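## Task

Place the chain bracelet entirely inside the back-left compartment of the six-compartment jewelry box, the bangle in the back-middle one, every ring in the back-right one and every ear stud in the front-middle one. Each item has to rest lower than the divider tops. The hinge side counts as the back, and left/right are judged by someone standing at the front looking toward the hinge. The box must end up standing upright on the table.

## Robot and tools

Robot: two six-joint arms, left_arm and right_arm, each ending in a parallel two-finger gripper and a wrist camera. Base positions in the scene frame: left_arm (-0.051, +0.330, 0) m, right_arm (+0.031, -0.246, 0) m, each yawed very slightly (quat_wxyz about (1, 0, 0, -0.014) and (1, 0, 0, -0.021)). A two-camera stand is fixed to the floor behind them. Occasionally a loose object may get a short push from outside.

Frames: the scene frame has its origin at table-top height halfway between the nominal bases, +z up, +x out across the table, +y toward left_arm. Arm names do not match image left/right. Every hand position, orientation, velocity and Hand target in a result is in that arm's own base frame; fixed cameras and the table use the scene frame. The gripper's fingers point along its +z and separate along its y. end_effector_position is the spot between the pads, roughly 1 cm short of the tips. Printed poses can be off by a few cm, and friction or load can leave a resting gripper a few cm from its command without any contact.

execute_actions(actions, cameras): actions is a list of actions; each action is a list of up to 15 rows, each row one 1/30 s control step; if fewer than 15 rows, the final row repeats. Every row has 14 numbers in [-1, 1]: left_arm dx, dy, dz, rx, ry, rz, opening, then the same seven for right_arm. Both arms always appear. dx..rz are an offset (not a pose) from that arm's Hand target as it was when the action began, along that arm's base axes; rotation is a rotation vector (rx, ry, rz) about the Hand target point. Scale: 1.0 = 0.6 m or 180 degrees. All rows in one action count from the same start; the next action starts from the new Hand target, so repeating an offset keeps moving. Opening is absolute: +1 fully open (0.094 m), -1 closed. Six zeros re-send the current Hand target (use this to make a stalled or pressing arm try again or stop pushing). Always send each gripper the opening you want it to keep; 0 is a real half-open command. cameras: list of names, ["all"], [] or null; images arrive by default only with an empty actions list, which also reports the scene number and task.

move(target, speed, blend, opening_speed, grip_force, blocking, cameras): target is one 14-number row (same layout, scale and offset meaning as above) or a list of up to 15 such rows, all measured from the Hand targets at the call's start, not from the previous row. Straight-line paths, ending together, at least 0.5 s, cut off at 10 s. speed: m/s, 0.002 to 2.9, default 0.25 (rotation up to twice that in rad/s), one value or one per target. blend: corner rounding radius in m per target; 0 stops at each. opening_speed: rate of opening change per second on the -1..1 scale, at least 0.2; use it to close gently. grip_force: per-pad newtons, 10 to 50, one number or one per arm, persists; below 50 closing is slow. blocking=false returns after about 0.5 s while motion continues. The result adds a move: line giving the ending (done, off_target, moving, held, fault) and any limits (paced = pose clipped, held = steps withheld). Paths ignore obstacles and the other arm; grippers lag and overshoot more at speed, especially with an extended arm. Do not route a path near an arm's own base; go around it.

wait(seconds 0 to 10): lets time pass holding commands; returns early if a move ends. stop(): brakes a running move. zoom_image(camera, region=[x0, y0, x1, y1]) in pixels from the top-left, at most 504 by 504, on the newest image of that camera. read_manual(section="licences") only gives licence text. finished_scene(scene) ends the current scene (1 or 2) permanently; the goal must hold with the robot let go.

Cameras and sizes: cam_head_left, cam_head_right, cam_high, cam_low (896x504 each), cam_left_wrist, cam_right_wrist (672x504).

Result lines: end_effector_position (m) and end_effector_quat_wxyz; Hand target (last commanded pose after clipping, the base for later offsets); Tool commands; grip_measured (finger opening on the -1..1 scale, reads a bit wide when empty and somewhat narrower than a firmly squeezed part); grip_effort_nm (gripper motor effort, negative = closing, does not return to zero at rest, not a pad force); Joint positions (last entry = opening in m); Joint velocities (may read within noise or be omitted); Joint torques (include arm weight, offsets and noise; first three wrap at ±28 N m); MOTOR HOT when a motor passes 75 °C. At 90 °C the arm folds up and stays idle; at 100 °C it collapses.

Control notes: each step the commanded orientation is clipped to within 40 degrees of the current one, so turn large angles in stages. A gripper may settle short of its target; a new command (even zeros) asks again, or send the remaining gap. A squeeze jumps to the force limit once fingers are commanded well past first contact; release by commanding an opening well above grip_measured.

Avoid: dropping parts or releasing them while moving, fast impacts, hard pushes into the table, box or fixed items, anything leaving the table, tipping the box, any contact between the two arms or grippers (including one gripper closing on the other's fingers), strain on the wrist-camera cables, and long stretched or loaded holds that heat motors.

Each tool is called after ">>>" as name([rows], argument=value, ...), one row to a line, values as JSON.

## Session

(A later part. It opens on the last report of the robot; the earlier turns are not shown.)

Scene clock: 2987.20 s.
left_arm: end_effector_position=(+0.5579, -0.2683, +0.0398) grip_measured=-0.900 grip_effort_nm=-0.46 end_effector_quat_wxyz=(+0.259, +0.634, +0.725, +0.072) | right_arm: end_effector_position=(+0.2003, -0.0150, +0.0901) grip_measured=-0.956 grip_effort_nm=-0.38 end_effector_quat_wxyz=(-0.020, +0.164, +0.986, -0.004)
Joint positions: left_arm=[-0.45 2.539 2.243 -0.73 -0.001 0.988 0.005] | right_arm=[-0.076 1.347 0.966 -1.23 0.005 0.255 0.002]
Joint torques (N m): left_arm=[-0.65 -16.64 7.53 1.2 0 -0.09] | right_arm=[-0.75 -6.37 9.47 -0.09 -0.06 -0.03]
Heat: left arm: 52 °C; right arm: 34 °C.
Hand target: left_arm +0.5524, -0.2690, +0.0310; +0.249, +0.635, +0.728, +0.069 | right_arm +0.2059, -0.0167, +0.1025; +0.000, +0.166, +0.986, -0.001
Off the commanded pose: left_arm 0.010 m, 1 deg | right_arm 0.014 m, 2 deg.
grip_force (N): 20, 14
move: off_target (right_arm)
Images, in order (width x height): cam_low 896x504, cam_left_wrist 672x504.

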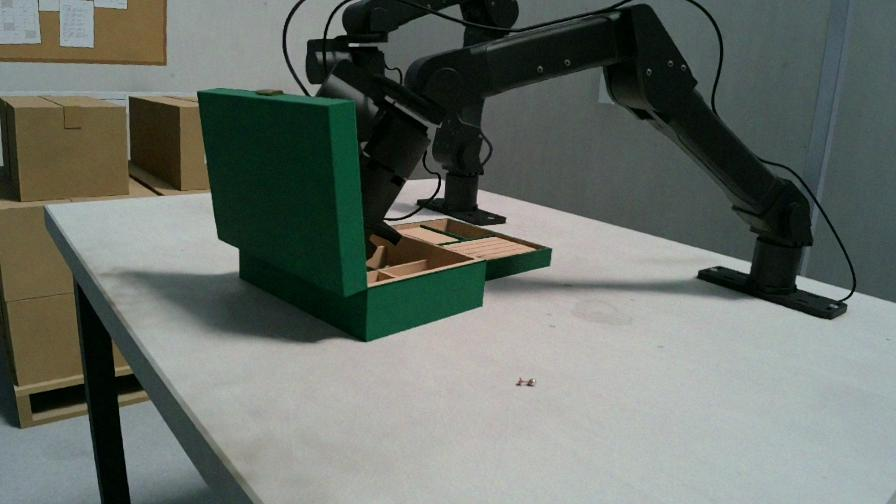

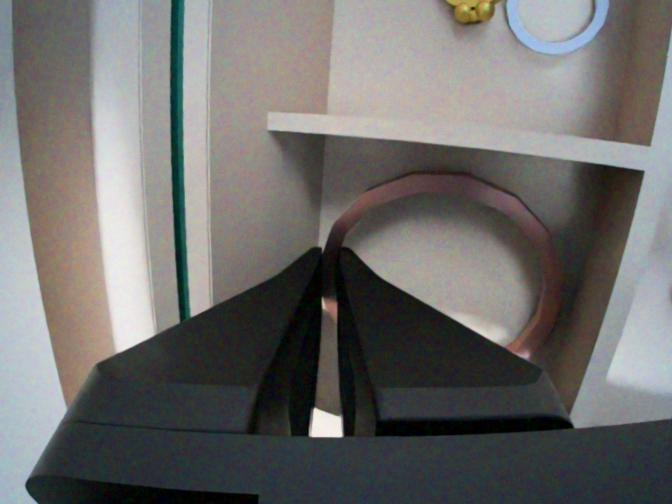

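>>> move(target=[0, 0, -0.022, 0, 0, 0, -1.0, 0, 0, 0, 0, 0, 0, -1.0], speed=0.05, cameras=["cam_left_wrist", "cam_low"])

Scene clock: 3001.50 s.
left_arm: end_effector_position=(+0.5595, -0.2686, +0.0324) grip_measured=-0.900 grip_effort_nm=-0.46 end_effector_quat_wxyz=(+0.264, +0.633, +0.724, +0.074) | right_arm: end_effector_position=(+0.2003, -0.0150, +0.0901) grip_measured=-0.956 grip_effort_nm=-0.38 end_effector_quat_wxyz=(-0.020, +0.164, +0.986, -0.004)
Joint positions: left_arm=[-0.45 2.539 2.208 -0.685 -0.003 0.988 0.005] | right_arm=[-0.076 1.347 0.966 -1.23 0.005 0.255 0.002]
Joint torques (N m): left_arm=[-0.65 -16.14 7.15 1.2 -0.03 -0.09] | right_arm=[-0.72 -6.37 9.47 -0.08 -0.06 -0.03]
Heat: left arm: 53 °C; right arm: 34 °C.
Hand target: left_arm +0.5524, -0.2689, +0.0178; +0.249, +0.635, +0.728, +0.069 | right_arm +0.2059, -0.0167, +0.1025; +0.000, +0.166, +0.986, -0.001
Off the commanded pose: left_arm 0.016 m, 2 deg | right_arm 0.014 m, 2 deg.
grip_force (N): 20, 14
move: off_target (left_arm, right_arm)
Images, in order (width x height): cam_low 896x504, cam_left_wrist 672x504.

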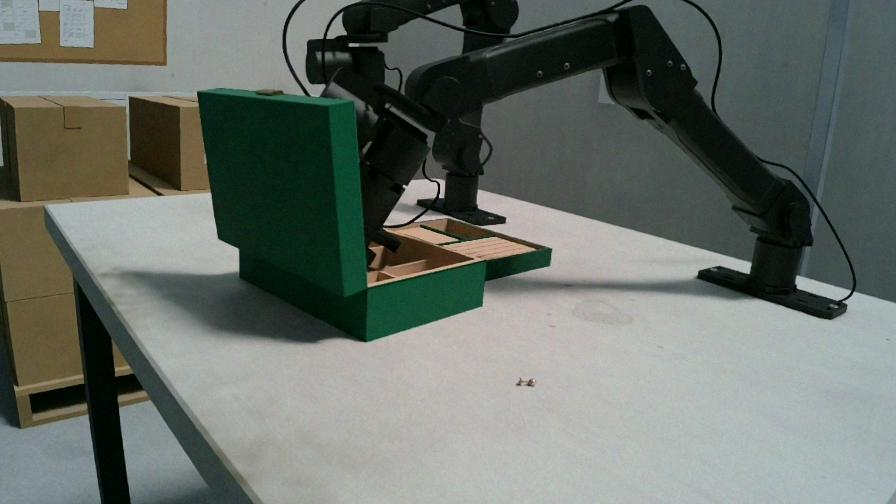

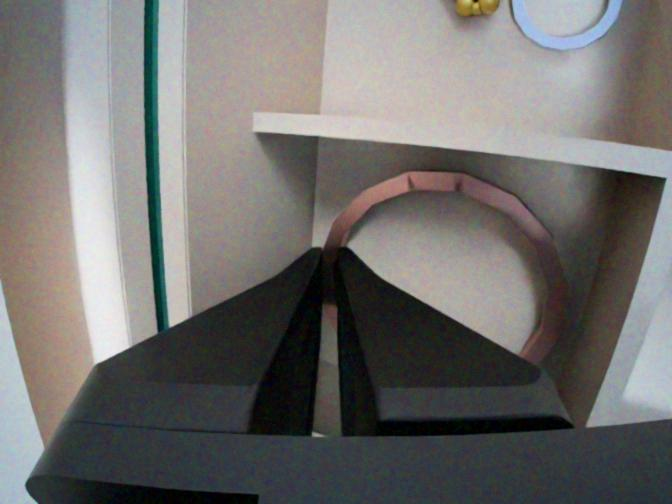

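>>> move(target=[0.004, 0.001, -0.018, 0, 0, 0, -1.0, 0, 0, 0, 0, 0, 0, -1.0], speed=0.05, cameras=["cam_left_wrist"])

Scene clock: 3041.17 s.
left_arm: end_effector_position=(+0.5625, -0.2701, +0.0322) grip_measured=-0.900 grip_effort_nm=-0.46 end_effector_quat_wxyz=(+0.271, +0.632, +0.722, +0.077) | right_arm: end_effector_position=(+0.2003, -0.0150, +0.0901) grip_measured=-0.956 grip_effort_nm=-0.38 end_effector_quat_wxyz=(-0.020, +0.164, +0.986, -0.004)
Joint positions: left_arm=[-0.45 2.539 2.198 -0.658 -0.003 0.988 0.005] | right_arm=[-0.076 1.347 0.966 -1.23 0.005 0.255 0.002]
Joint torques (N m): left_arm=[-0.36 -14.74 7.04 1.23 0 -0.05] | right_arm=[-0.69 -6.39 9.48 -0.08 -0.06 -0.04]
Heat: left arm: 54 °C; right arm: 35 °C.
Hand target: left_arm +0.5549, -0.2684, +0.0071; +0.250, +0.635, +0.728, +0.069 | right_arm +0.2059, -0.0167, +0.1025; +0.000, +0.166, +0.986, -0.001
Off the commanded pose: left_arm 0.026 m, 3 deg | right_arm 0.014 m, 2 deg.
grip_force (N): 20, 14
move: off_target (left_arm, right_arm)
Images, in order (width x height): cam_left_wrist 672x504.

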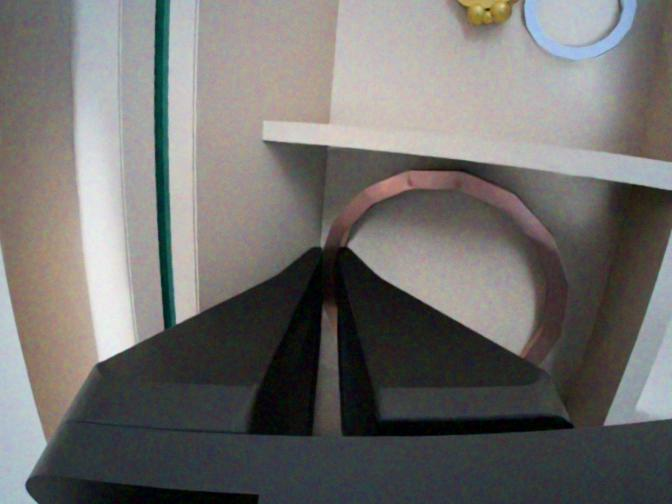

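>>> move(target=[-0.001, 0, -0.012, 0, 0, 0, -1.0, 0, 0, 0, 0, 0, 0, -1.0], speed=0.03, cameras=["cam_left_wrist"])

Scene clock: 3062.50 s.
left_arm: end_effector_position=(+0.5642, -0.2707, +0.0309) grip_measured=-0.900 grip_effort_nm=-0.46 end_effector_quat_wxyz=(+0.276, +0.631, +0.721, +0.078) | right_arm: end_effector_position=(+0.2003, -0.0150, +0.0901) grip_measured=-0.956 grip_effort_nm=-0.38 end_effector_quat_wxyz=(-0.020, +0.164, +0.986, -0.004)
Joint positions: left_arm=[-0.45 2.539 2.188 -0.638 -0.004 0.988 0.005] | right_arm=[-0.076 1.347 0.966 -1.23 0.005 0.255 0.002]
Joint torques (N m): left_arm=[-0.38 -14.67 5.97 1.31 0 -0.05] | right_arm=[-0.73 -6.37 9.46 -0.09 -0.06 -0.03]
Heat: left arm: 53 °C; right arm: 35 °C.
Hand target: left_arm +0.5542, -0.2683, -0.0002; +0.249, +0.635, +0.728, +0.069 | right_arm +0.2059, -0.0167, +0.1025; +0.000, +0.166, +0.986, -0.001
Off the commanded pose: left_arm 0.033 m, 3 deg | right_arm 0.014 m, 2 deg.
grip_force (N): 20, 14
move: off_target (left_arm, right_arm)
Images, in order (width x height): cam_left_wrist 672x504.

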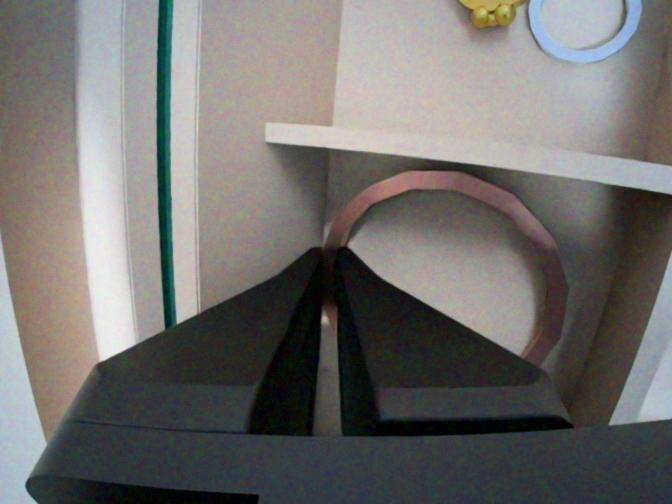

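>>> move(target=[0, 0, 0.01, 0, 0, 0, -1.0, 0, 0, 0, 0, 0, 0, -1.0], speed=0.03, grip_force=[10, 14], cameras=["cam_left_wrist"])

Scene clock: 3074.70 s.
left_arm: end_effector_position=(+0.5641, -0.2707, +0.0307) grip_measured=-0.900 grip_effort_nm=-0.28 end_effector_quat_wxyz=(+0.276, +0.631, +0.721, +0.078) | right_arm: end_effector_position=(+0.2003, -0.0150, +0.0901) grip_measured=-0.956 grip_effort_nm=-0.38 end_effector_quat_wxyz=(-0.020, +0.164, +0.986, -0.004)
Joint positions: left_arm=[-0.45 2.539 2.187 -0.638 -0.004 0.988 0.005] | right_arm=[-0.076 1.347 0.966 -1.23 0.005 0.255 0.002]
Joint torques (N m): left_arm=[-0.34 -15.05 7.39 1.15 0 -0.03] | right_arm=[-0.75 -6.37 9.47 -0.09 -0.07 -0.05]
Heat: left arm: 53 °C; right arm: 35 °C.
Hand target: left_arm +0.5542, -0.2683, +0.0058; +0.249, +0.635, +0.728, +0.069 | right_arm +0.2059, -0.0167, +0.1025; +0.000, +0.166, +0.986, -0.001
Off the commanded pose: left_arm 0.027 m, 3 deg | right_arm 0.014 m, 2 deg.
grip_force (N): 10, 14
move: off_target (left_arm, right_arm)
Images, in order (width x height): cam_left_wrist 672x504.

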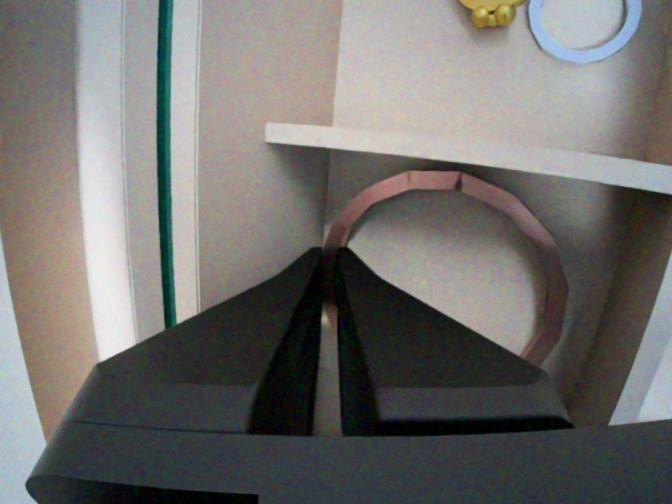

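>>> move(target=[-0.001, 0, -0.02, 0, 0, 0, -1.0, 0, 0, 0, 0, 0, 0, -1.0], speed=0.03, cameras=["cam_left_wrist"])

Scene clock: 3079.10 s.
left_arm: end_effector_position=(+0.5643, -0.2703, +0.0302) grip_measured=-0.900 grip_effort_nm=-0.28 end_effector_quat_wxyz=(+0.278, +0.630, +0.721, +0.080) | right_arm: end_effector_position=(+0.2003, -0.0150, +0.0901) grip_measured=-0.956 grip_effort_nm=-0.38 end_effector_quat_wxyz=(-0.020, +0.164, +0.986, -0.004)
Joint positions: left_arm=[-0.45 2.533 2.171 -0.622 -0.006 0.988 0.005] | right_arm=[-0.076 1.347 0.966 -1.23 0.005 0.255 0.002]
Joint torques (N m): left_arm=[-0.39 -14.02 5.41 1.39 0.01 -0.06] | right_arm=[-0.72 -6.38 9.47 -0.09 -0.06 -0.04]
Heat: left arm: 52 °C; right arm: 35 °C.
Hand target: left_arm +0.5536, -0.2683, -0.0063; +0.249, +0.635, +0.728, +0.069 | right_arm +0.2059, -0.0167, +0.1025; +0.000, +0.166, +0.986, -0.001
Off the commanded pose: left_arm 0.038 m, 4 deg | right_arm 0.014 m, 2 deg.
grip_force (N): 10, 14
move: off_target (left_arm, right_arm)
Images, in order (width x height): cam_left_wrist 672x504.

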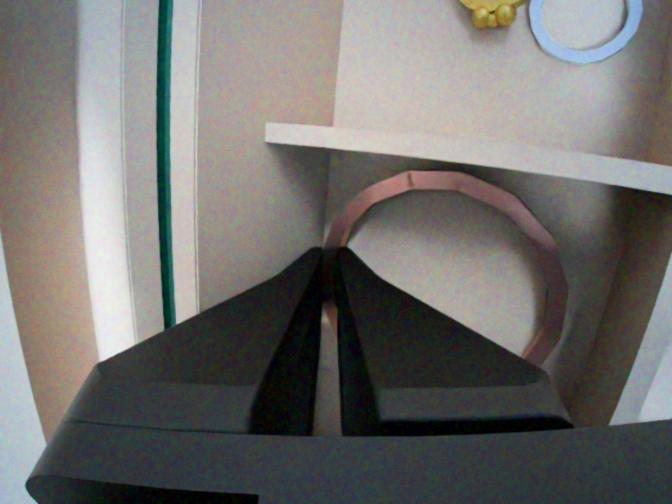

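>>> zoom_image(camera="cam_left_wrist", region=[200, 120, 640, 400])

Scaled by 1.145 from the camera's 672x504 image, which has a finer 960x720 frame.

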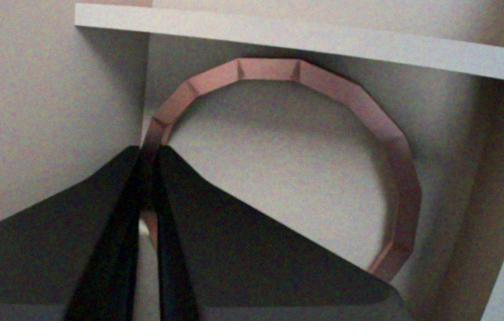

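>>> zoom_image(camera="cam_left_wrist", region=[280, 230, 400, 350])

>>> zoom_image(camera="cam_left_wrist", region=[460, 230, 620, 400])

Scaled by 4.200 from the camera's 672x504 image, which has a finer 960x720 frame.

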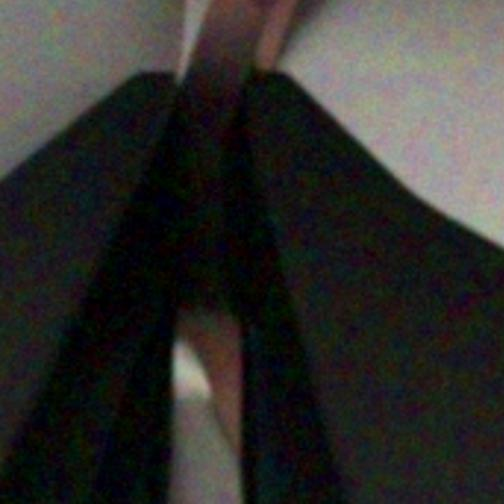

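Scaled by 2.965 from the camera's 672x504 image, which has a finer 960x720 frame.

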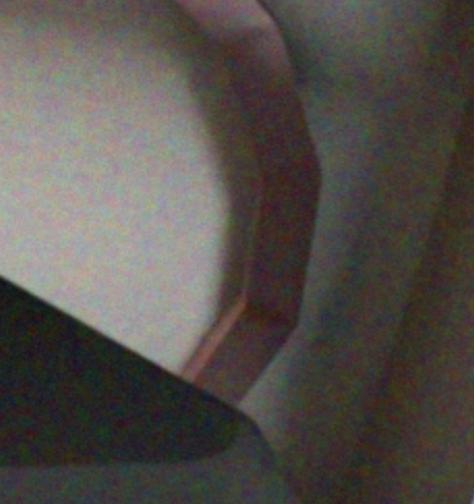

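>>> move(target=[0, 0, 0.018, 0, 0, 0, -0.8, 0, 0, 0, 0, 0, 0, -1.0], speed=0.03, opening_speed=0.2, cameras=["cam_left_wrist"])

Scene clock: 3131.97 s.
left_arm: end_effector_position=(+0.5640, -0.2703, +0.0311) grip_measured=-0.806 grip_effort_nm=0.31 end_effector_quat_wxyz=(+0.278, +0.630, +0.721, +0.080) | right_arm: end_effector_position=(+0.2003, -0.0150, +0.0901) grip_measured=-0.956 grip_effort_nm=-0.38 end_effector_quat_wxyz=(-0.020, +0.164, +0.986, -0.004)
Joint positions: left_arm=[-0.451 2.53 2.169 -0.622 -0.007 0.988 0.009] | right_arm=[-0.076 1.347 0.966 -1.23 0.005 0.255 0.002]
Joint torques (N m): left_arm=[-0.39 -14.35 8.23 1.04 0.04 -0.04] | right_arm=[-0.73 -6.38 9.47 -0.08 -0.06 -0.04]
Heat: left arm: 50 °C; right arm: 35 °C.
Hand target: left_arm +0.5536, -0.2685, +0.0047; +0.250, +0.635, +0.728, +0.069 | right_arm +0.2059, -0.0167, +0.1025; +0.000, +0.166, +0.986, -0.001
Off the commanded pose: left_arm 0.029 m, 4 deg | right_arm 0.014 m, 2 deg.
grip_force (N): 10, 14
move: off_target (left_arm, right_arm)
Images, in order (width x height): cam_left_wrist 672x504.

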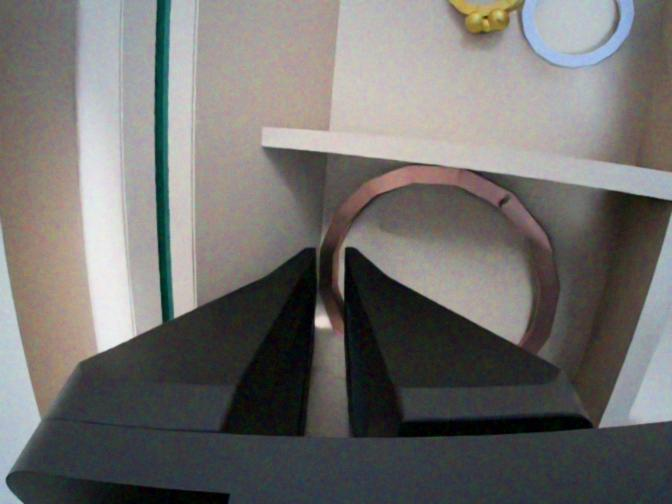

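>>> move(target=[0, 0, 0.005, 0, 0, 0, -0.68, 0, 0, 0, 0, 0, 0, -1.0], speed=0.03, opening_speed=0.2, cameras=["cam_left_wrist"])

Scene clock: 3146.13 s.
left_arm: end_effector_position=(+0.5622, -0.2713, +0.0322) grip_measured=-0.686 grip_effort_nm=0.31 end_effector_quat_wxyz=(+0.276, +0.631, +0.720, +0.079) | right_arm: end_effector_position=(+0.2003, -0.0150, +0.0901) grip_measured=-0.956 grip_effort_nm=-0.38 end_effector_quat_wxyz=(-0.020, +0.164, +0.986, -0.004)
Joint positions: left_arm=[-0.453 2.528 2.172 -0.632 -0.007 0.988 0.015] | right_arm=[-0.076 1.347 0.966 -1.23 0.005 0.255 0.002]
Joint torques (N m): left_arm=[-0.12 -14.43 8.61 1.05 0.03 -0.07] | right_arm=[-0.72 -6.38 9.44 -0.08 -0.06 -0.04]
Heat: left arm: 47 °C; right arm: 35 °C.
Hand target: left_arm +0.5536, -0.2685, +0.0076; +0.249, +0.635, +0.728, +0.069 | right_arm +0.2059, -0.0167, +0.1025; +0.000, +0.166, +0.986, -0.001
Off the commanded pose: left_arm 0.026 m, 3 deg | right_arm 0.014 m, 2 deg.
grip_force (N): 10, 14
move: off_target (left_arm, right_arm)
Images, in order (width x height): cam_left_wrist 672x504.

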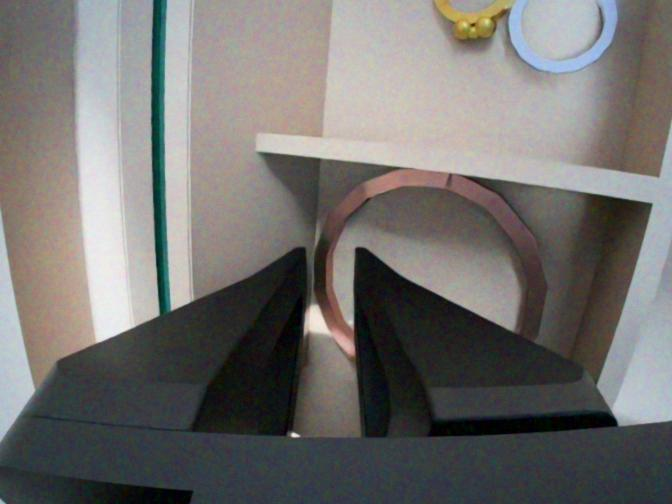

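>>> move(target=[-0.012, 0.005, 0.06, 0, 0, 0, -0.68, 0, 0, 0, 0, 0, 0, -1.0], speed=0.06, cameras=["cam_left_wrist"])

Scene clock: 3153.43 s.
left_arm: end_effector_position=(+0.5568, -0.2688, +0.0335) grip_measured=-0.683 grip_effort_nm=0.15 end_effector_quat_wxyz=(+0.265, +0.634, +0.723, +0.076) | right_arm: end_effector_position=(+0.2003, -0.0150, +0.0901) grip_measured=-0.956 grip_effort_nm=-0.38 end_effector_quat_wxyz=(-0.020, +0.164, +0.986, -0.004)
Joint positions: left_arm=[-0.453 2.521 2.177 -0.668 -0.006 0.988 0.015] | right_arm=[-0.076 1.347 0.966 -1.23 0.005 0.255 0.002]
Joint torques (N m): left_arm=[-0.17 -19.08 10.21 0.5 0.04 -0.06] | right_arm=[-0.75 -6.38 9.47 -0.08 -0.06 -0.03]
Heat: left arm: 48 °C; right arm: 35 °C.
Hand target: left_arm +0.5464, -0.2655, +0.0435; +0.249, +0.635, +0.728, +0.069 | right_arm +0.2059, -0.0167, +0.1025; +0.000, +0.166, +0.986, -0.001
Off the commanded pose: left_arm 0.015 m, 2 deg | right_arm 0.014 m, 2 deg.
grip_force (N): 10, 14
move: off_target (left_arm, right_arm)
Images, in order (width x height): cam_left_wrist 672x504.

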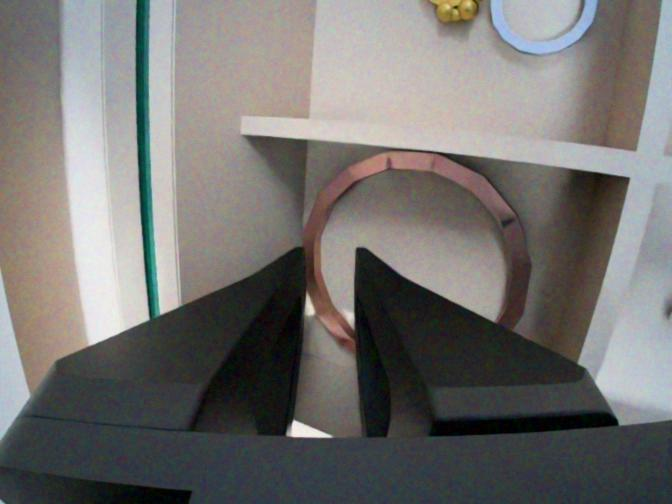

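>>> move(target=[-0.005, 0.004, 0.06, 0, 0, 0, -0.68, 0, 0, 0, 0, 0, 0, -1.0], speed=0.06, cameras=["cam_left_wrist"])

Scene clock: 3159.57 s.
left_arm: end_effector_position=(+0.5402, -0.2607, +0.0467) grip_measured=-0.682 grip_effort_nm=0.14 end_effector_quat_wxyz=(+0.226, +0.641, +0.731, +0.065) | right_arm: end_effector_position=(+0.2003, -0.0150, +0.0901) grip_measured=-0.956 grip_effort_nm=-0.38 end_effector_quat_wxyz=(-0.020, +0.164, +0.986, -0.004)
Joint positions: left_arm=[-0.453 2.512 2.254 -0.839 -0.006 0.988 0.015] | right_arm=[-0.076 1.347 0.966 -1.23 0.005 0.255 0.002]
Joint torques (N m): left_arm=[0.09 -20.74 11.63 0.87 0.04 -0.05] | right_arm=[-0.72 -6.39 9.47 -0.09 -0.06 -0.02]
Heat: left arm: 48 °C; right arm: 35 °C.
Hand target: left_arm +0.5433, -0.2631, +0.0794; +0.249, +0.635, +0.728, +0.069 | right_arm +0.2059, -0.0167, +0.1025; +0.000, +0.166, +0.986, -0.001
Off the commanded pose: left_arm 0.033 m, 3 deg | right_arm 0.014 m, 2 deg.
grip_force (N): 10, 14
move: off_target (left_arm, right_arm)
Images, in order (width x height): cam_left_wrist 672x504.

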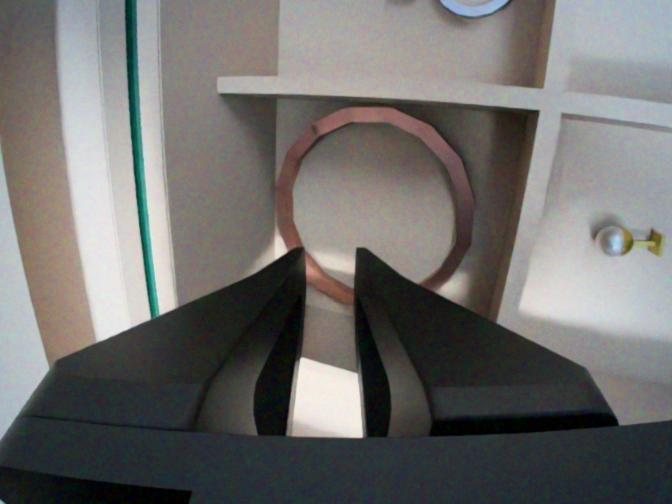

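>>> move(target=[-0.01, 0.008, 0.12, 0, 0, 0, -0.68, 0, 0, 0, 0, 0, 0, -1.0], speed=0.08, cameras=["cam_left_wrist"])

Scene clock: 3167.73 s.
left_arm: end_effector_position=(+0.5362, -0.2588, +0.1682) grip_measured=-0.682 grip_effort_nm=0.14 end_effector_quat_wxyz=(+0.266, +0.633, +0.723, +0.076) | right_arm: end_effector_position=(+0.2003, -0.0150, +0.0901) grip_measured=-0.956 grip_effort_nm=-0.38 end_effector_quat_wxyz=(-0.020, +0.164, +0.986, -0.004)
Joint positions: left_arm=[-0.453 2.511 2.704 -1.203 -0.006 0.988 0.015] | right_arm=[-0.076 1.347 0.966 -1.23 0.005 0.255 0.002]
Joint torques (N m): left_arm=[0.25 -12.89 11.14 1.04 0.04 -0.03] | right_arm=[-0.72 -6.38 9.48 -0.08 -0.06 -0.04]
Heat: left arm: 53 °C; right arm: 36 °C.
Hand target: left_arm +0.5373, -0.2584, +0.1517; +0.250, +0.635, +0.728, +0.069 | right_arm +0.2059, -0.0167, +0.1025; +0.000, +0.166, +0.986, -0.001
Off the commanded pose: left_arm 0.017 m, 2 deg | right_arm 0.014 m, 2 deg.
grip_force (N): 10, 14
move: off_target (left_arm, right_arm)
Images, in order (width x height): cam_left_wrist 672x504.

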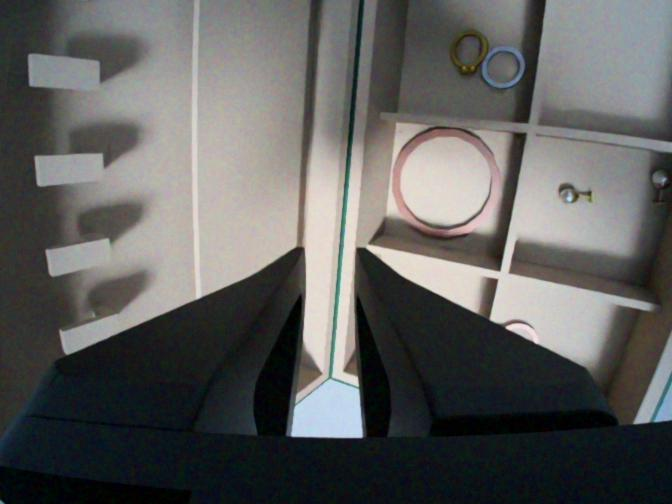

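>>> move([
  [-0.1955, 0.1973, 0.0805, 0, 0, 0, -0.68, 0, 0, 0, 0, 0, 0, -0.7],
  [-0.1122, 0.4057, 0.0472, -0.0484, 0.1754, 0.4455, -0.68, 0, 0, 0, 0, 0, 0, -0.7],
], speed=0.2, blend=[0.04, 0], cameras=["cam_left_wrist", "cam_right_wrist"])

Scene clock: 3225.47 s.
left_arm: end_effector_position=(+0.4667, -0.0144, +0.1895) grip_measured=-0.682 grip_effort_nm=0.14 end_effector_quat_wxyz=(+0.110, +0.005, +0.994, +0.003) | right_arm: end_effector_position=(+0.2003, -0.0150, +0.0901) grip_measured=-0.702 grip_effort_nm=0.08 end_effector_quat_wxyz=(-0.020, +0.164, +0.986, -0.004)
Joint positions: left_arm=[-0.038 2.247 2.455 -1.56 -0.014 -0.026 0.015] | right_arm=[-0.076 1.347 0.966 -1.23 0.005 0.255 0.014]
Joint torques (N m): left_arm=[0.39 -10.76 10.3 0.48 0.16 -0.07] | right_arm=[-0.75 -6.38 9.46 -0.08 -0.06 -0.04]
Heat: left arm: 48 °C; right arm: 36 °C.
Hand target: left_arm +0.4700, -0.0149, +0.1799; -0.001, -0.001, +1.000, +0.000 | right_arm +0.2059, -0.0167, +0.1025; +0.000, +0.166, +0.986, -0.001
Off the commanded pose: left_arm 0.010 m, 13 deg | right_arm 0.014 m, 2 deg.
joint sent to its limit (left arm) — joint 4 (wrist pitch), lower limit. The joint targets are off in orientation, not in position.
grip_force (N): 10, 14
move: off_target (left_arm, right_arm); blend cut to 0 m at target 1
Images, in order (width x height): cam_left_wrist 672x504, cam_right_wrist 672x504.

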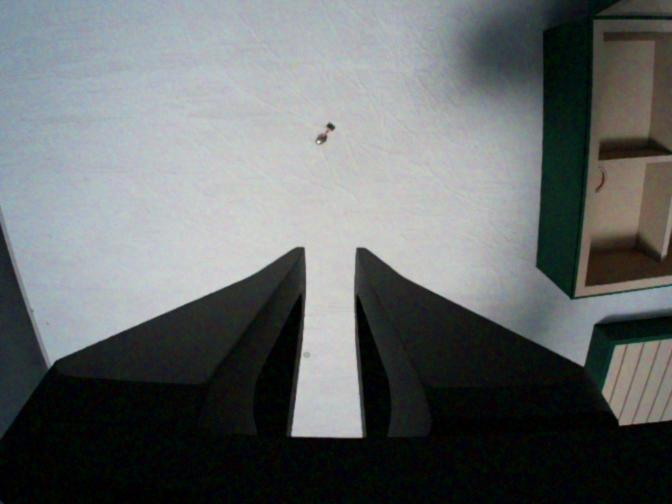

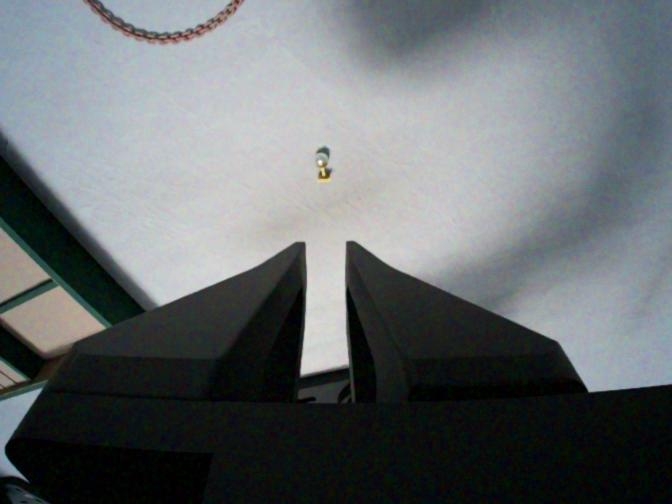

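>>> zoom_image(camera="cam_right_wrist", region=[280, 120, 370, 200])

>>> zoom_image(camera="cam_left_wrist", region=[290, 100, 370, 170])

Scaled by 5.600 from the camera's 672x504 image, which has a finer 960x720 frame.

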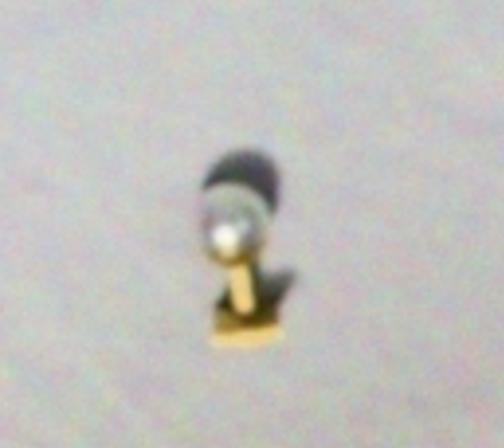

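Scaled by 6.300 from the camera's 672x504 image, which has a finer 960x720 frame.

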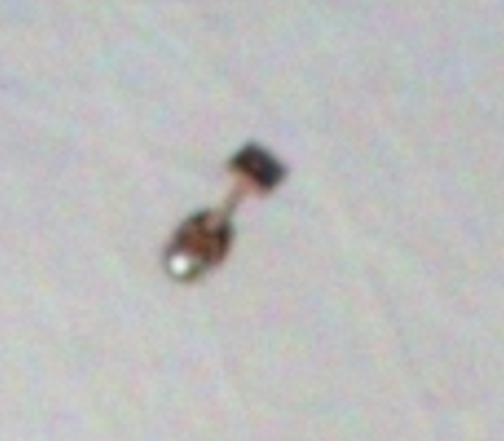

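>>> move(target=[0.045, 0.006, -0.1333, 0, 0, -0.2333, -0.68, -0.0082, 0.0022, -0.0875, 0, 0, 0, -0.7], speed=0.15, cameras=["cam_left_wrist", "cam_right_wrist"])

Scene clock: 3267.73 s.
left_arm: end_effector_position=(+0.4950, -0.0135, +0.1117) grip_measured=-0.682 grip_effort_nm=0.14 end_effector_quat_wxyz=(+0.051, +0.355, +0.933, +0.015) | right_arm: end_effector_position=(+0.2007, -0.0151, +0.0533) grip_measured=-0.702 grip_effort_nm=0.08 end_effector_quat_wxyz=(-0.003, +0.165, +0.986, -0.003)
Joint positions: left_arm=[-0.028 2.495 2.591 -1.561 0.005 0.698 0.015] | right_arm=[-0.076 1.347 0.817 -1.047 0.005 0.255 0.014]
Joint torques (N m): left_arm=[0.27 -12.3 10.67 0.24 -0.05 0.11] | right_arm=[-0.36 -4.14 5.11 0.33 -0.06 0]
Heat: left arm: 44 °C; right arm: 35 °C.
Hand target: left_arm +0.4970, -0.0112, +0.1001; -0.001, +0.358, +0.934, +0.001 | right_arm +0.2011, -0.0154, +0.0501; +0.000, +0.166, +0.986, -0.001
Off the commanded pose: left_arm 0.012 m, 6 deg | right_arm 0.003 m, 0 deg.
joint sent to its limit (left arm) — joint 4 (wrist pitch), lower limit. The joint targets are off in orientation, not in position.
grip_force (N): 10, 14
move: off_target (left_arm)
Images, in order (width x height): cam_left_wrist 672x504, cam_right_wrist 672x504.

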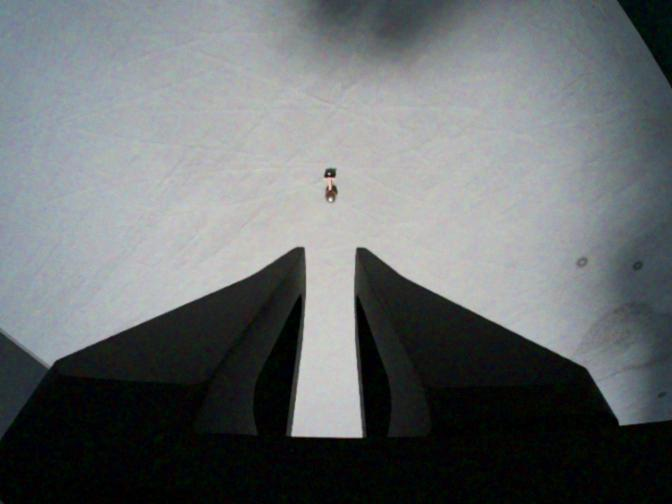

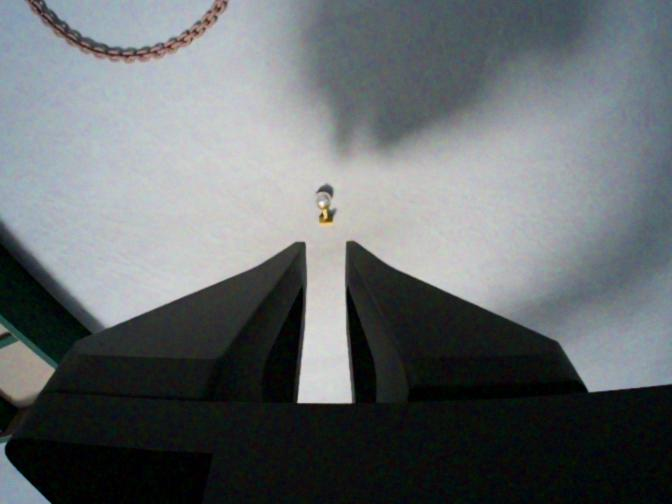

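>>> move(target=[-0.0042, 0.0078, -0.0835, 0, 0, 0, -0.68, -0.0005, -0.0007, -0.0622, 0, 0, 0, -0.7], speed=0.05, cameras=["cam_left_wrist", "cam_right_wrist"])

Scene clock: 3299.27 s.
left_arm: end_effector_position=(+0.4961, -0.0104, +0.0716) grip_measured=-0.682 grip_effort_nm=0.14 end_effector_quat_wxyz=(+0.020, +0.357, +0.934, +0.005) | right_arm: end_effector_position=(+0.2015, -0.0151, +0.0178) grip_measured=-0.702 grip_effort_nm=0.08 end_effector_quat_wxyz=(+0.002, +0.165, +0.986, -0.002)
Joint positions: left_arm=[-0.021 2.561 2.554 -1.523 0.004 0.708 0.015] | right_arm=[-0.076 1.397 0.705 -0.874 0.005 0.255 0.014]
Joint torques (N m): left_arm=[0.59 -12.63 7.32 0.35 -0.03 0.11] | right_arm=[-0.57 -3.17 4.83 0.35 -0.07 -0.02]
Heat: left arm: 45 °C; right arm: 32 °C.
Hand target: left_arm +0.4945, -0.0065, +0.0499; -0.001, +0.358, +0.934, +0.001 | right_arm +0.2007, -0.0158, +0.0127; +0.000, +0.166, +0.986, -0.001
Off the commanded pose: left_arm 0.022 m, 2 deg | right_arm 0.005 m, 0 deg.
grip_force (N): 10, 14
move: off_target (left_arm)
Images, in order (width x height): cam_left_wrist 672x504, cam_right_wrist 672x504.

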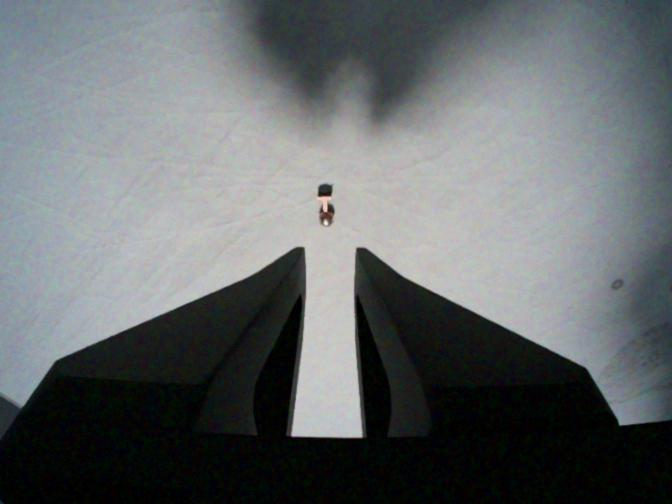

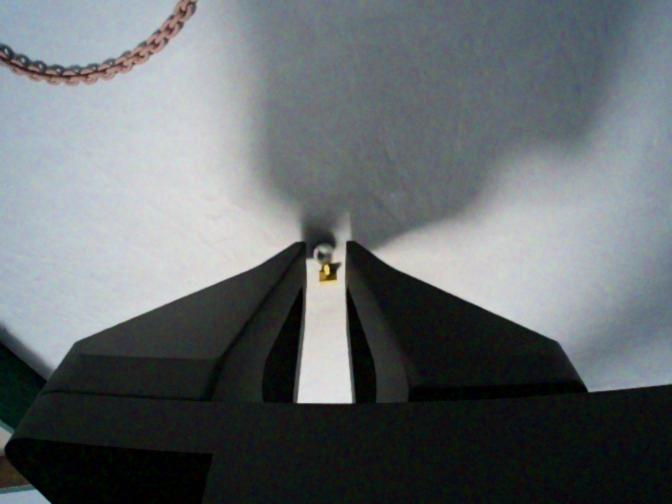

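>>> move(target=[-0.0025, 0.0065, -0.04, 0, 0, 0, -0.68, 0, 0, -0.004, 0, 0, 0, -0.7], speed=0.05, cameras=["cam_left_wrist", "cam_right_wrist"])

Scene clock: 3326.77 s.
left_arm: end_effector_position=(+0.4948, -0.0067, +0.0328) grip_measured=-0.682 grip_effort_nm=0.14 end_effector_quat_wxyz=(+0.006, +0.357, +0.934, +0.000) | right_arm: end_effector_position=(+0.2043, -0.0153, +0.0178) grip_measured=-0.702 grip_effort_nm=0.08 end_effector_quat_wxyz=(+0.008, +0.165, +0.986, -0.002)
Joint positions: left_arm=[-0.014 2.561 2.399 -1.398 0.004 0.716 0.015] | right_arm=[-0.076 1.397 0.705 -0.863 0.005 0.255 0.014]
Joint torques (N m): left_arm=[0.53 -15.51 6.9 0.23 -0.05 0.12] | right_arm=[-0.54 -2.82 4.27 0.37 -0.06 -0.01]
Heat: left arm: 45 °C; right arm: 31 °C.
Hand target: left_arm +0.4931, -0.0027, +0.0259; -0.001, +0.358, +0.934, +0.001 | right_arm +0.2006, -0.0158, +0.0103; +0.000, +0.166, +0.986, -0.001
Off the commanded pose: left_arm 0.008 m, 1 deg | right_arm 0.008 m, 1 deg.
grip_force (N): 10, 14
move: done
Images, in order (width x height): cam_left_wrist 672x504, cam_right_wrist 672x504.

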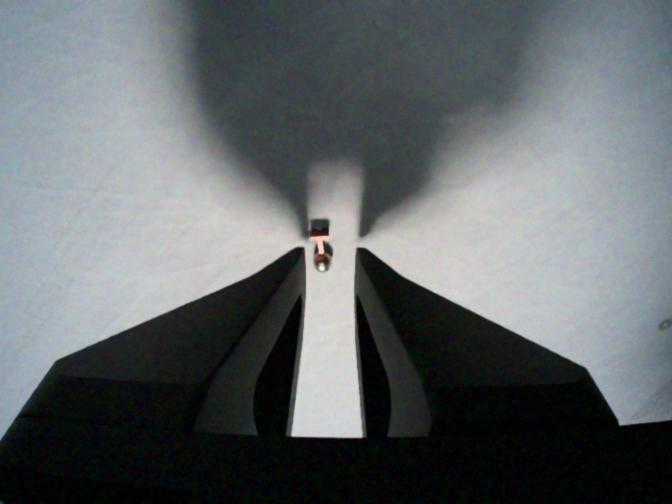

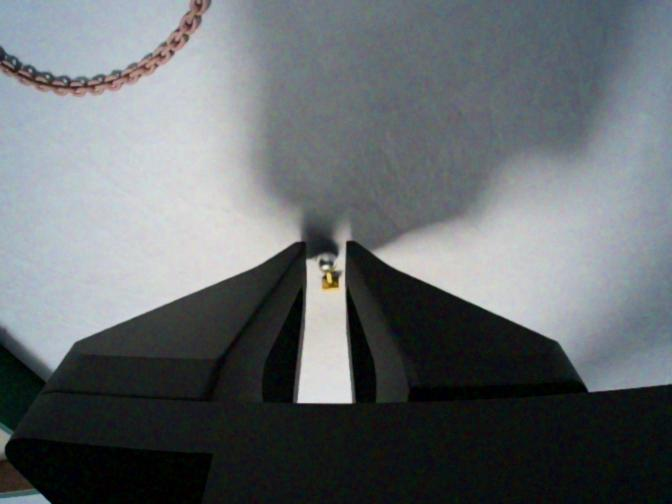

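>>> move(target=[0.0033, 0.006, -0.0167, 0, 0, 0, -0.68, -0.005, 0.0, 0.004, 0, 0, 0, -0.7], speed=0.04, cameras=["cam_left_wrist", "cam_right_wrist"])

Scene clock: 3354.23 s.
left_arm: end_effector_position=(+0.4981, -0.0032, +0.0282) grip_measured=-0.682 grip_effort_nm=0.14 end_effector_quat_wxyz=(+0.012, +0.357, +0.934, +0.002) | right_arm: end_effector_position=(+0.2013, -0.0151, +0.0158) grip_measured=-0.702 grip_effort_nm=0.09 end_effector_quat_wxyz=(+0.004, +0.165, +0.986, -0.002)
Joint positions: left_arm=[-0.007 2.561 2.381 -1.368 0.004 0.724 0.015] | right_arm=[-0.076 1.397 0.696 -0.862 0.005 0.255 0.014]
Joint torques (N m): left_arm=[0.53 -14.74 6.9 0.28 -0.05 0.14] | right_arm=[-0.65 -4.22 4.72 0.22 -0.06 -0.03]
Heat: left arm: 47 °C; right arm: 31 °C.
Hand target: left_arm +0.4950, +0.0009, +0.0159; -0.001, +0.358, +0.934, +0.001 | right_arm +0.1978, -0.0159, +0.0127; +0.000, +0.166, +0.986, -0.001
Off the commanded pose: left_arm 0.013 m, 1 deg | right_arm 0.005 m, 0 deg.
grip_force (N): 10, 14
move: off_target (left_arm)
Images, in order (width x height): cam_left_wrist 672x504, cam_right_wrist 672x504.

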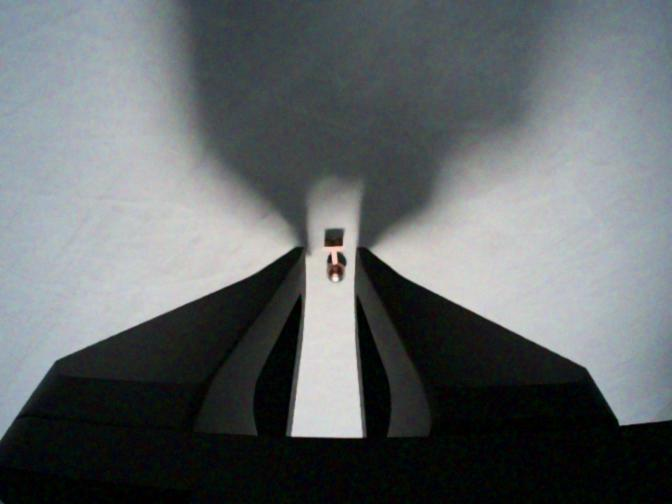

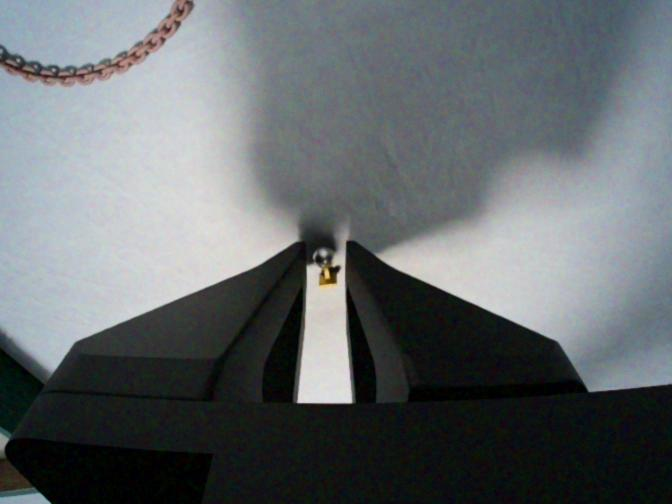

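>>> move(target=[0.0, 0.0, -0.015, 0, 0, 0, -0.68, 0, 0, 0, 0, 0, 0, -1.0], speed=0.03, opening_speed=0.3, cameras=["cam_left_wrist", "cam_right_wrist"])

Scene clock: 3363.77 s.
left_arm: end_effector_position=(+0.4976, -0.0030, +0.0200) grip_measured=-0.682 grip_effort_nm=0.14 end_effector_quat_wxyz=(+0.010, +0.357, +0.934, +0.002) | right_arm: end_effector_position=(+0.2015, -0.0150, +0.0167) grip_measured=-0.956 grip_effort_nm=-0.37 end_effector_quat_wxyz=(+0.006, +0.165, +0.986, -0.001)
Joint positions: left_arm=[-0.007 2.561 2.348 -1.339 0.004 0.724 0.015] | right_arm=[-0.076 1.392 0.696 -0.863 0.004 0.255 0.002]
Joint torques (N m): left_arm=[0.64 -14.72 6.49 0.36 -0.03 0.12] | right_arm=[-0.65 -3.75 4.81 0.25 -0.05 -0.03]
Heat: left arm: 48 °C; right arm: 31 °C.
Hand target: left_arm +0.4950, +0.0010, +0.0068; -0.001, +0.358, +0.934, +0.001 | right_arm +0.1978, -0.0158, +0.0127; +0.000, +0.166, +0.986, -0.001
Off the commanded pose: left_arm 0.014 m, 1 deg | right_arm 0.006 m, 1 deg.
grip_force (N): 10, 14
move: off_target (left_arm)
Images, in order (width x height): cam_left_wrist 672x504, cam_right_wrist 672x504.

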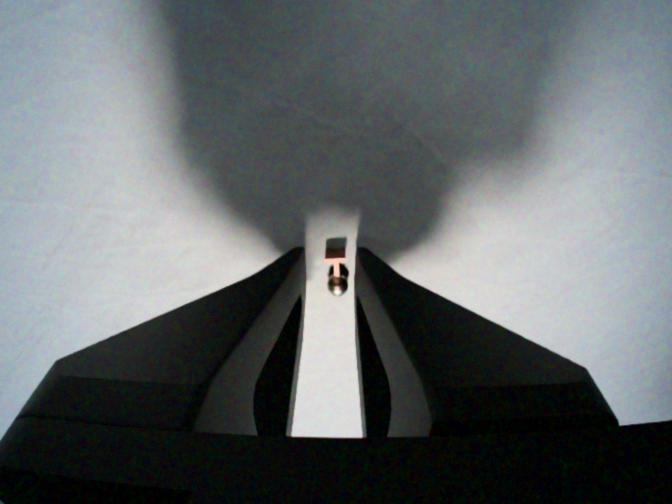

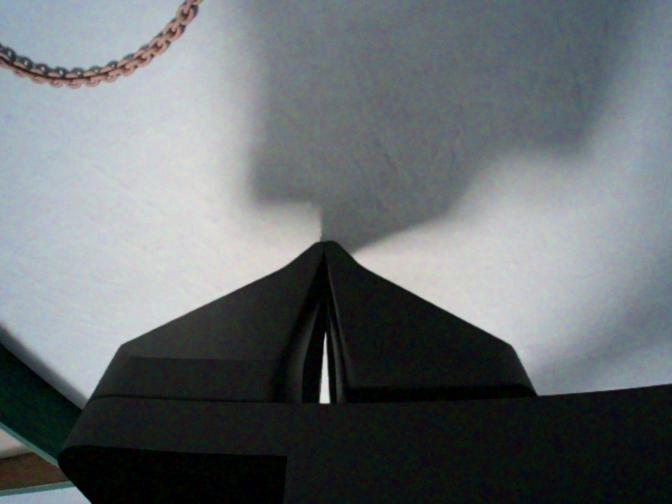

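>>> zoom_image(camera="cam_right_wrist", region=[280, 200, 380, 300])

Scaled by 5.040 from the camera's 672x504 image, which has a finer 960x720 frame.

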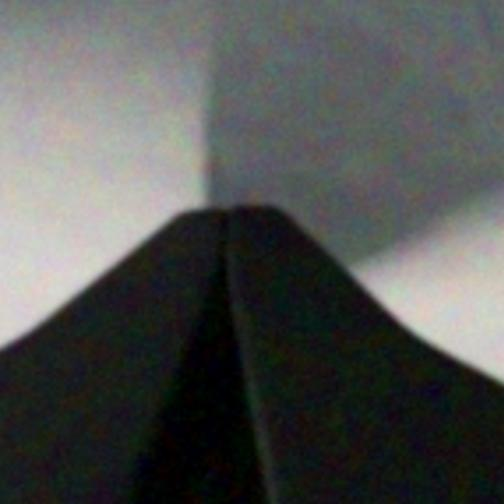

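>>> move(target=[0.0, 0.0, -0.006, 0, 0, 0, -0.68, 0, 0, 0, 0, 0, 0, -0.7], speed=0.03, opening_speed=0.3, cameras=["cam_left_wrist", "cam_right_wrist"])

Scene clock: 3389.80 s.
left_arm: end_effector_position=(+0.4974, -0.0030, +0.0193) grip_measured=-0.682 grip_effort_nm=0.14 end_effector_quat_wxyz=(+0.010, +0.357, +0.934, +0.002) | right_arm: end_effector_position=(+0.2015, -0.0153, +0.0167) grip_measured=-0.702 grip_effort_nm=0.08 end_effector_quat_wxyz=(+0.006, +0.165, +0.986, -0.002)
Joint positions: left_arm=[-0.007 2.561 2.346 -1.337 0.004 0.724 0.015] | right_arm=[-0.077 1.392 0.696 -0.863 0.005 0.255 0.014]
Joint torques (N m): left_arm=[0.57 -14.72 5.5 0.5 -0.03 0.13] | right_arm=[-0.61 -3.79 4.74 0.24 -0.05 -0.03]
Heat: left arm: 48 °C; right arm: 31 °C.
Hand target: left_arm +0.4950, +0.0010, +0.0033; -0.001, +0.358, +0.934, +0.001 | right_arm +0.1978, -0.0159, +0.0127; +0.000, +0.166, +0.986, -0.001
Off the commanded pose: left_arm 0.017 m, 1 deg | right_arm 0.006 m, 1 deg.
grip_force (N): 10, 14
move: off_target (left_arm)
Images, in order (width x height): cam_left_wrist 672x504, cam_right_wrist 672x504.

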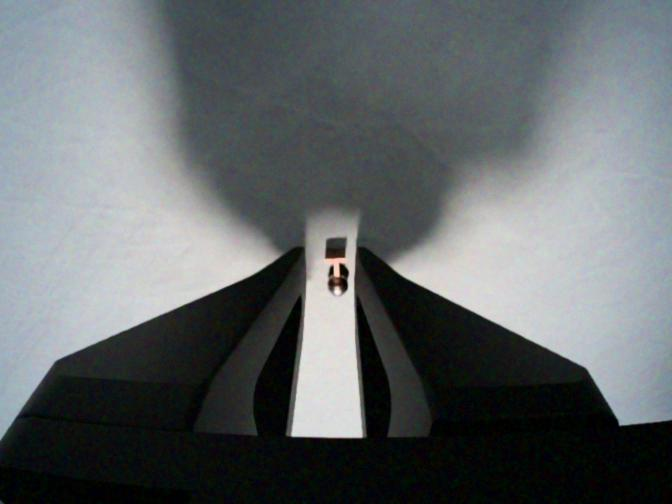

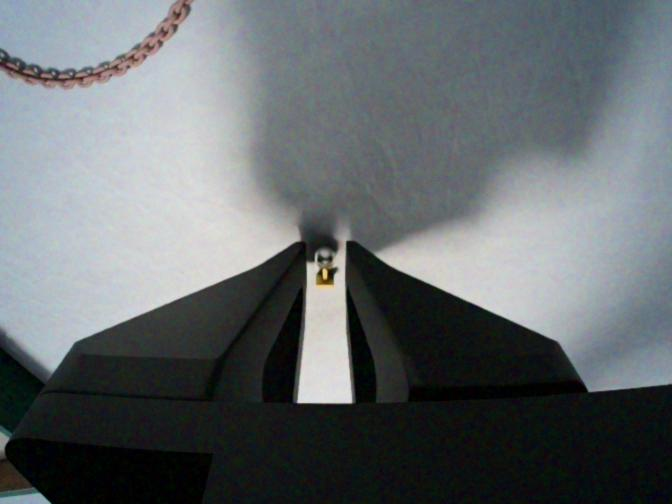

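>>> zoom_image(camera="cam_right_wrist", region=[280, 220, 380, 320])

>>> zoom_image(camera="cam_left_wrist", region=[280, 200, 400, 320])

Scaled by 5.040 from the camera's 672x504 image, which has a finer 960x720 frame.

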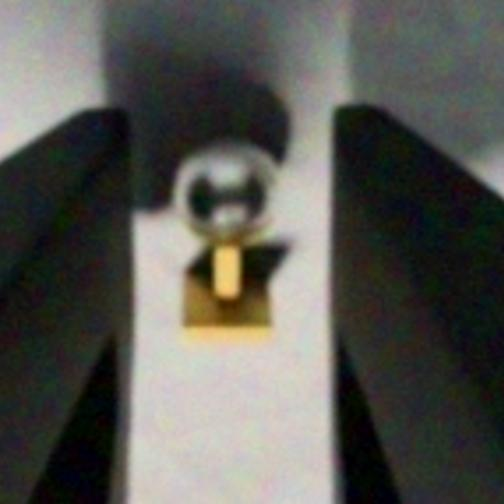

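Scaled by 4.200 from the camera's 672x504 image, which has a finer 960x720 frame.

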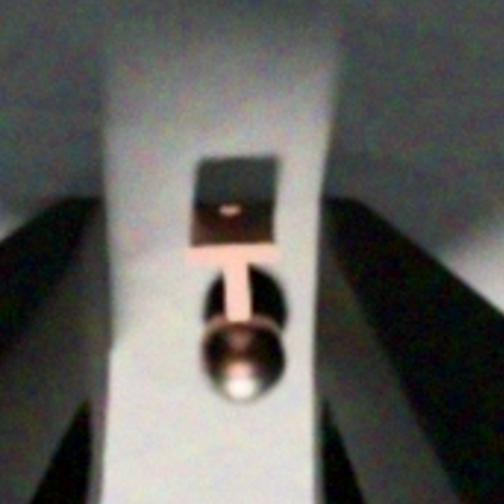

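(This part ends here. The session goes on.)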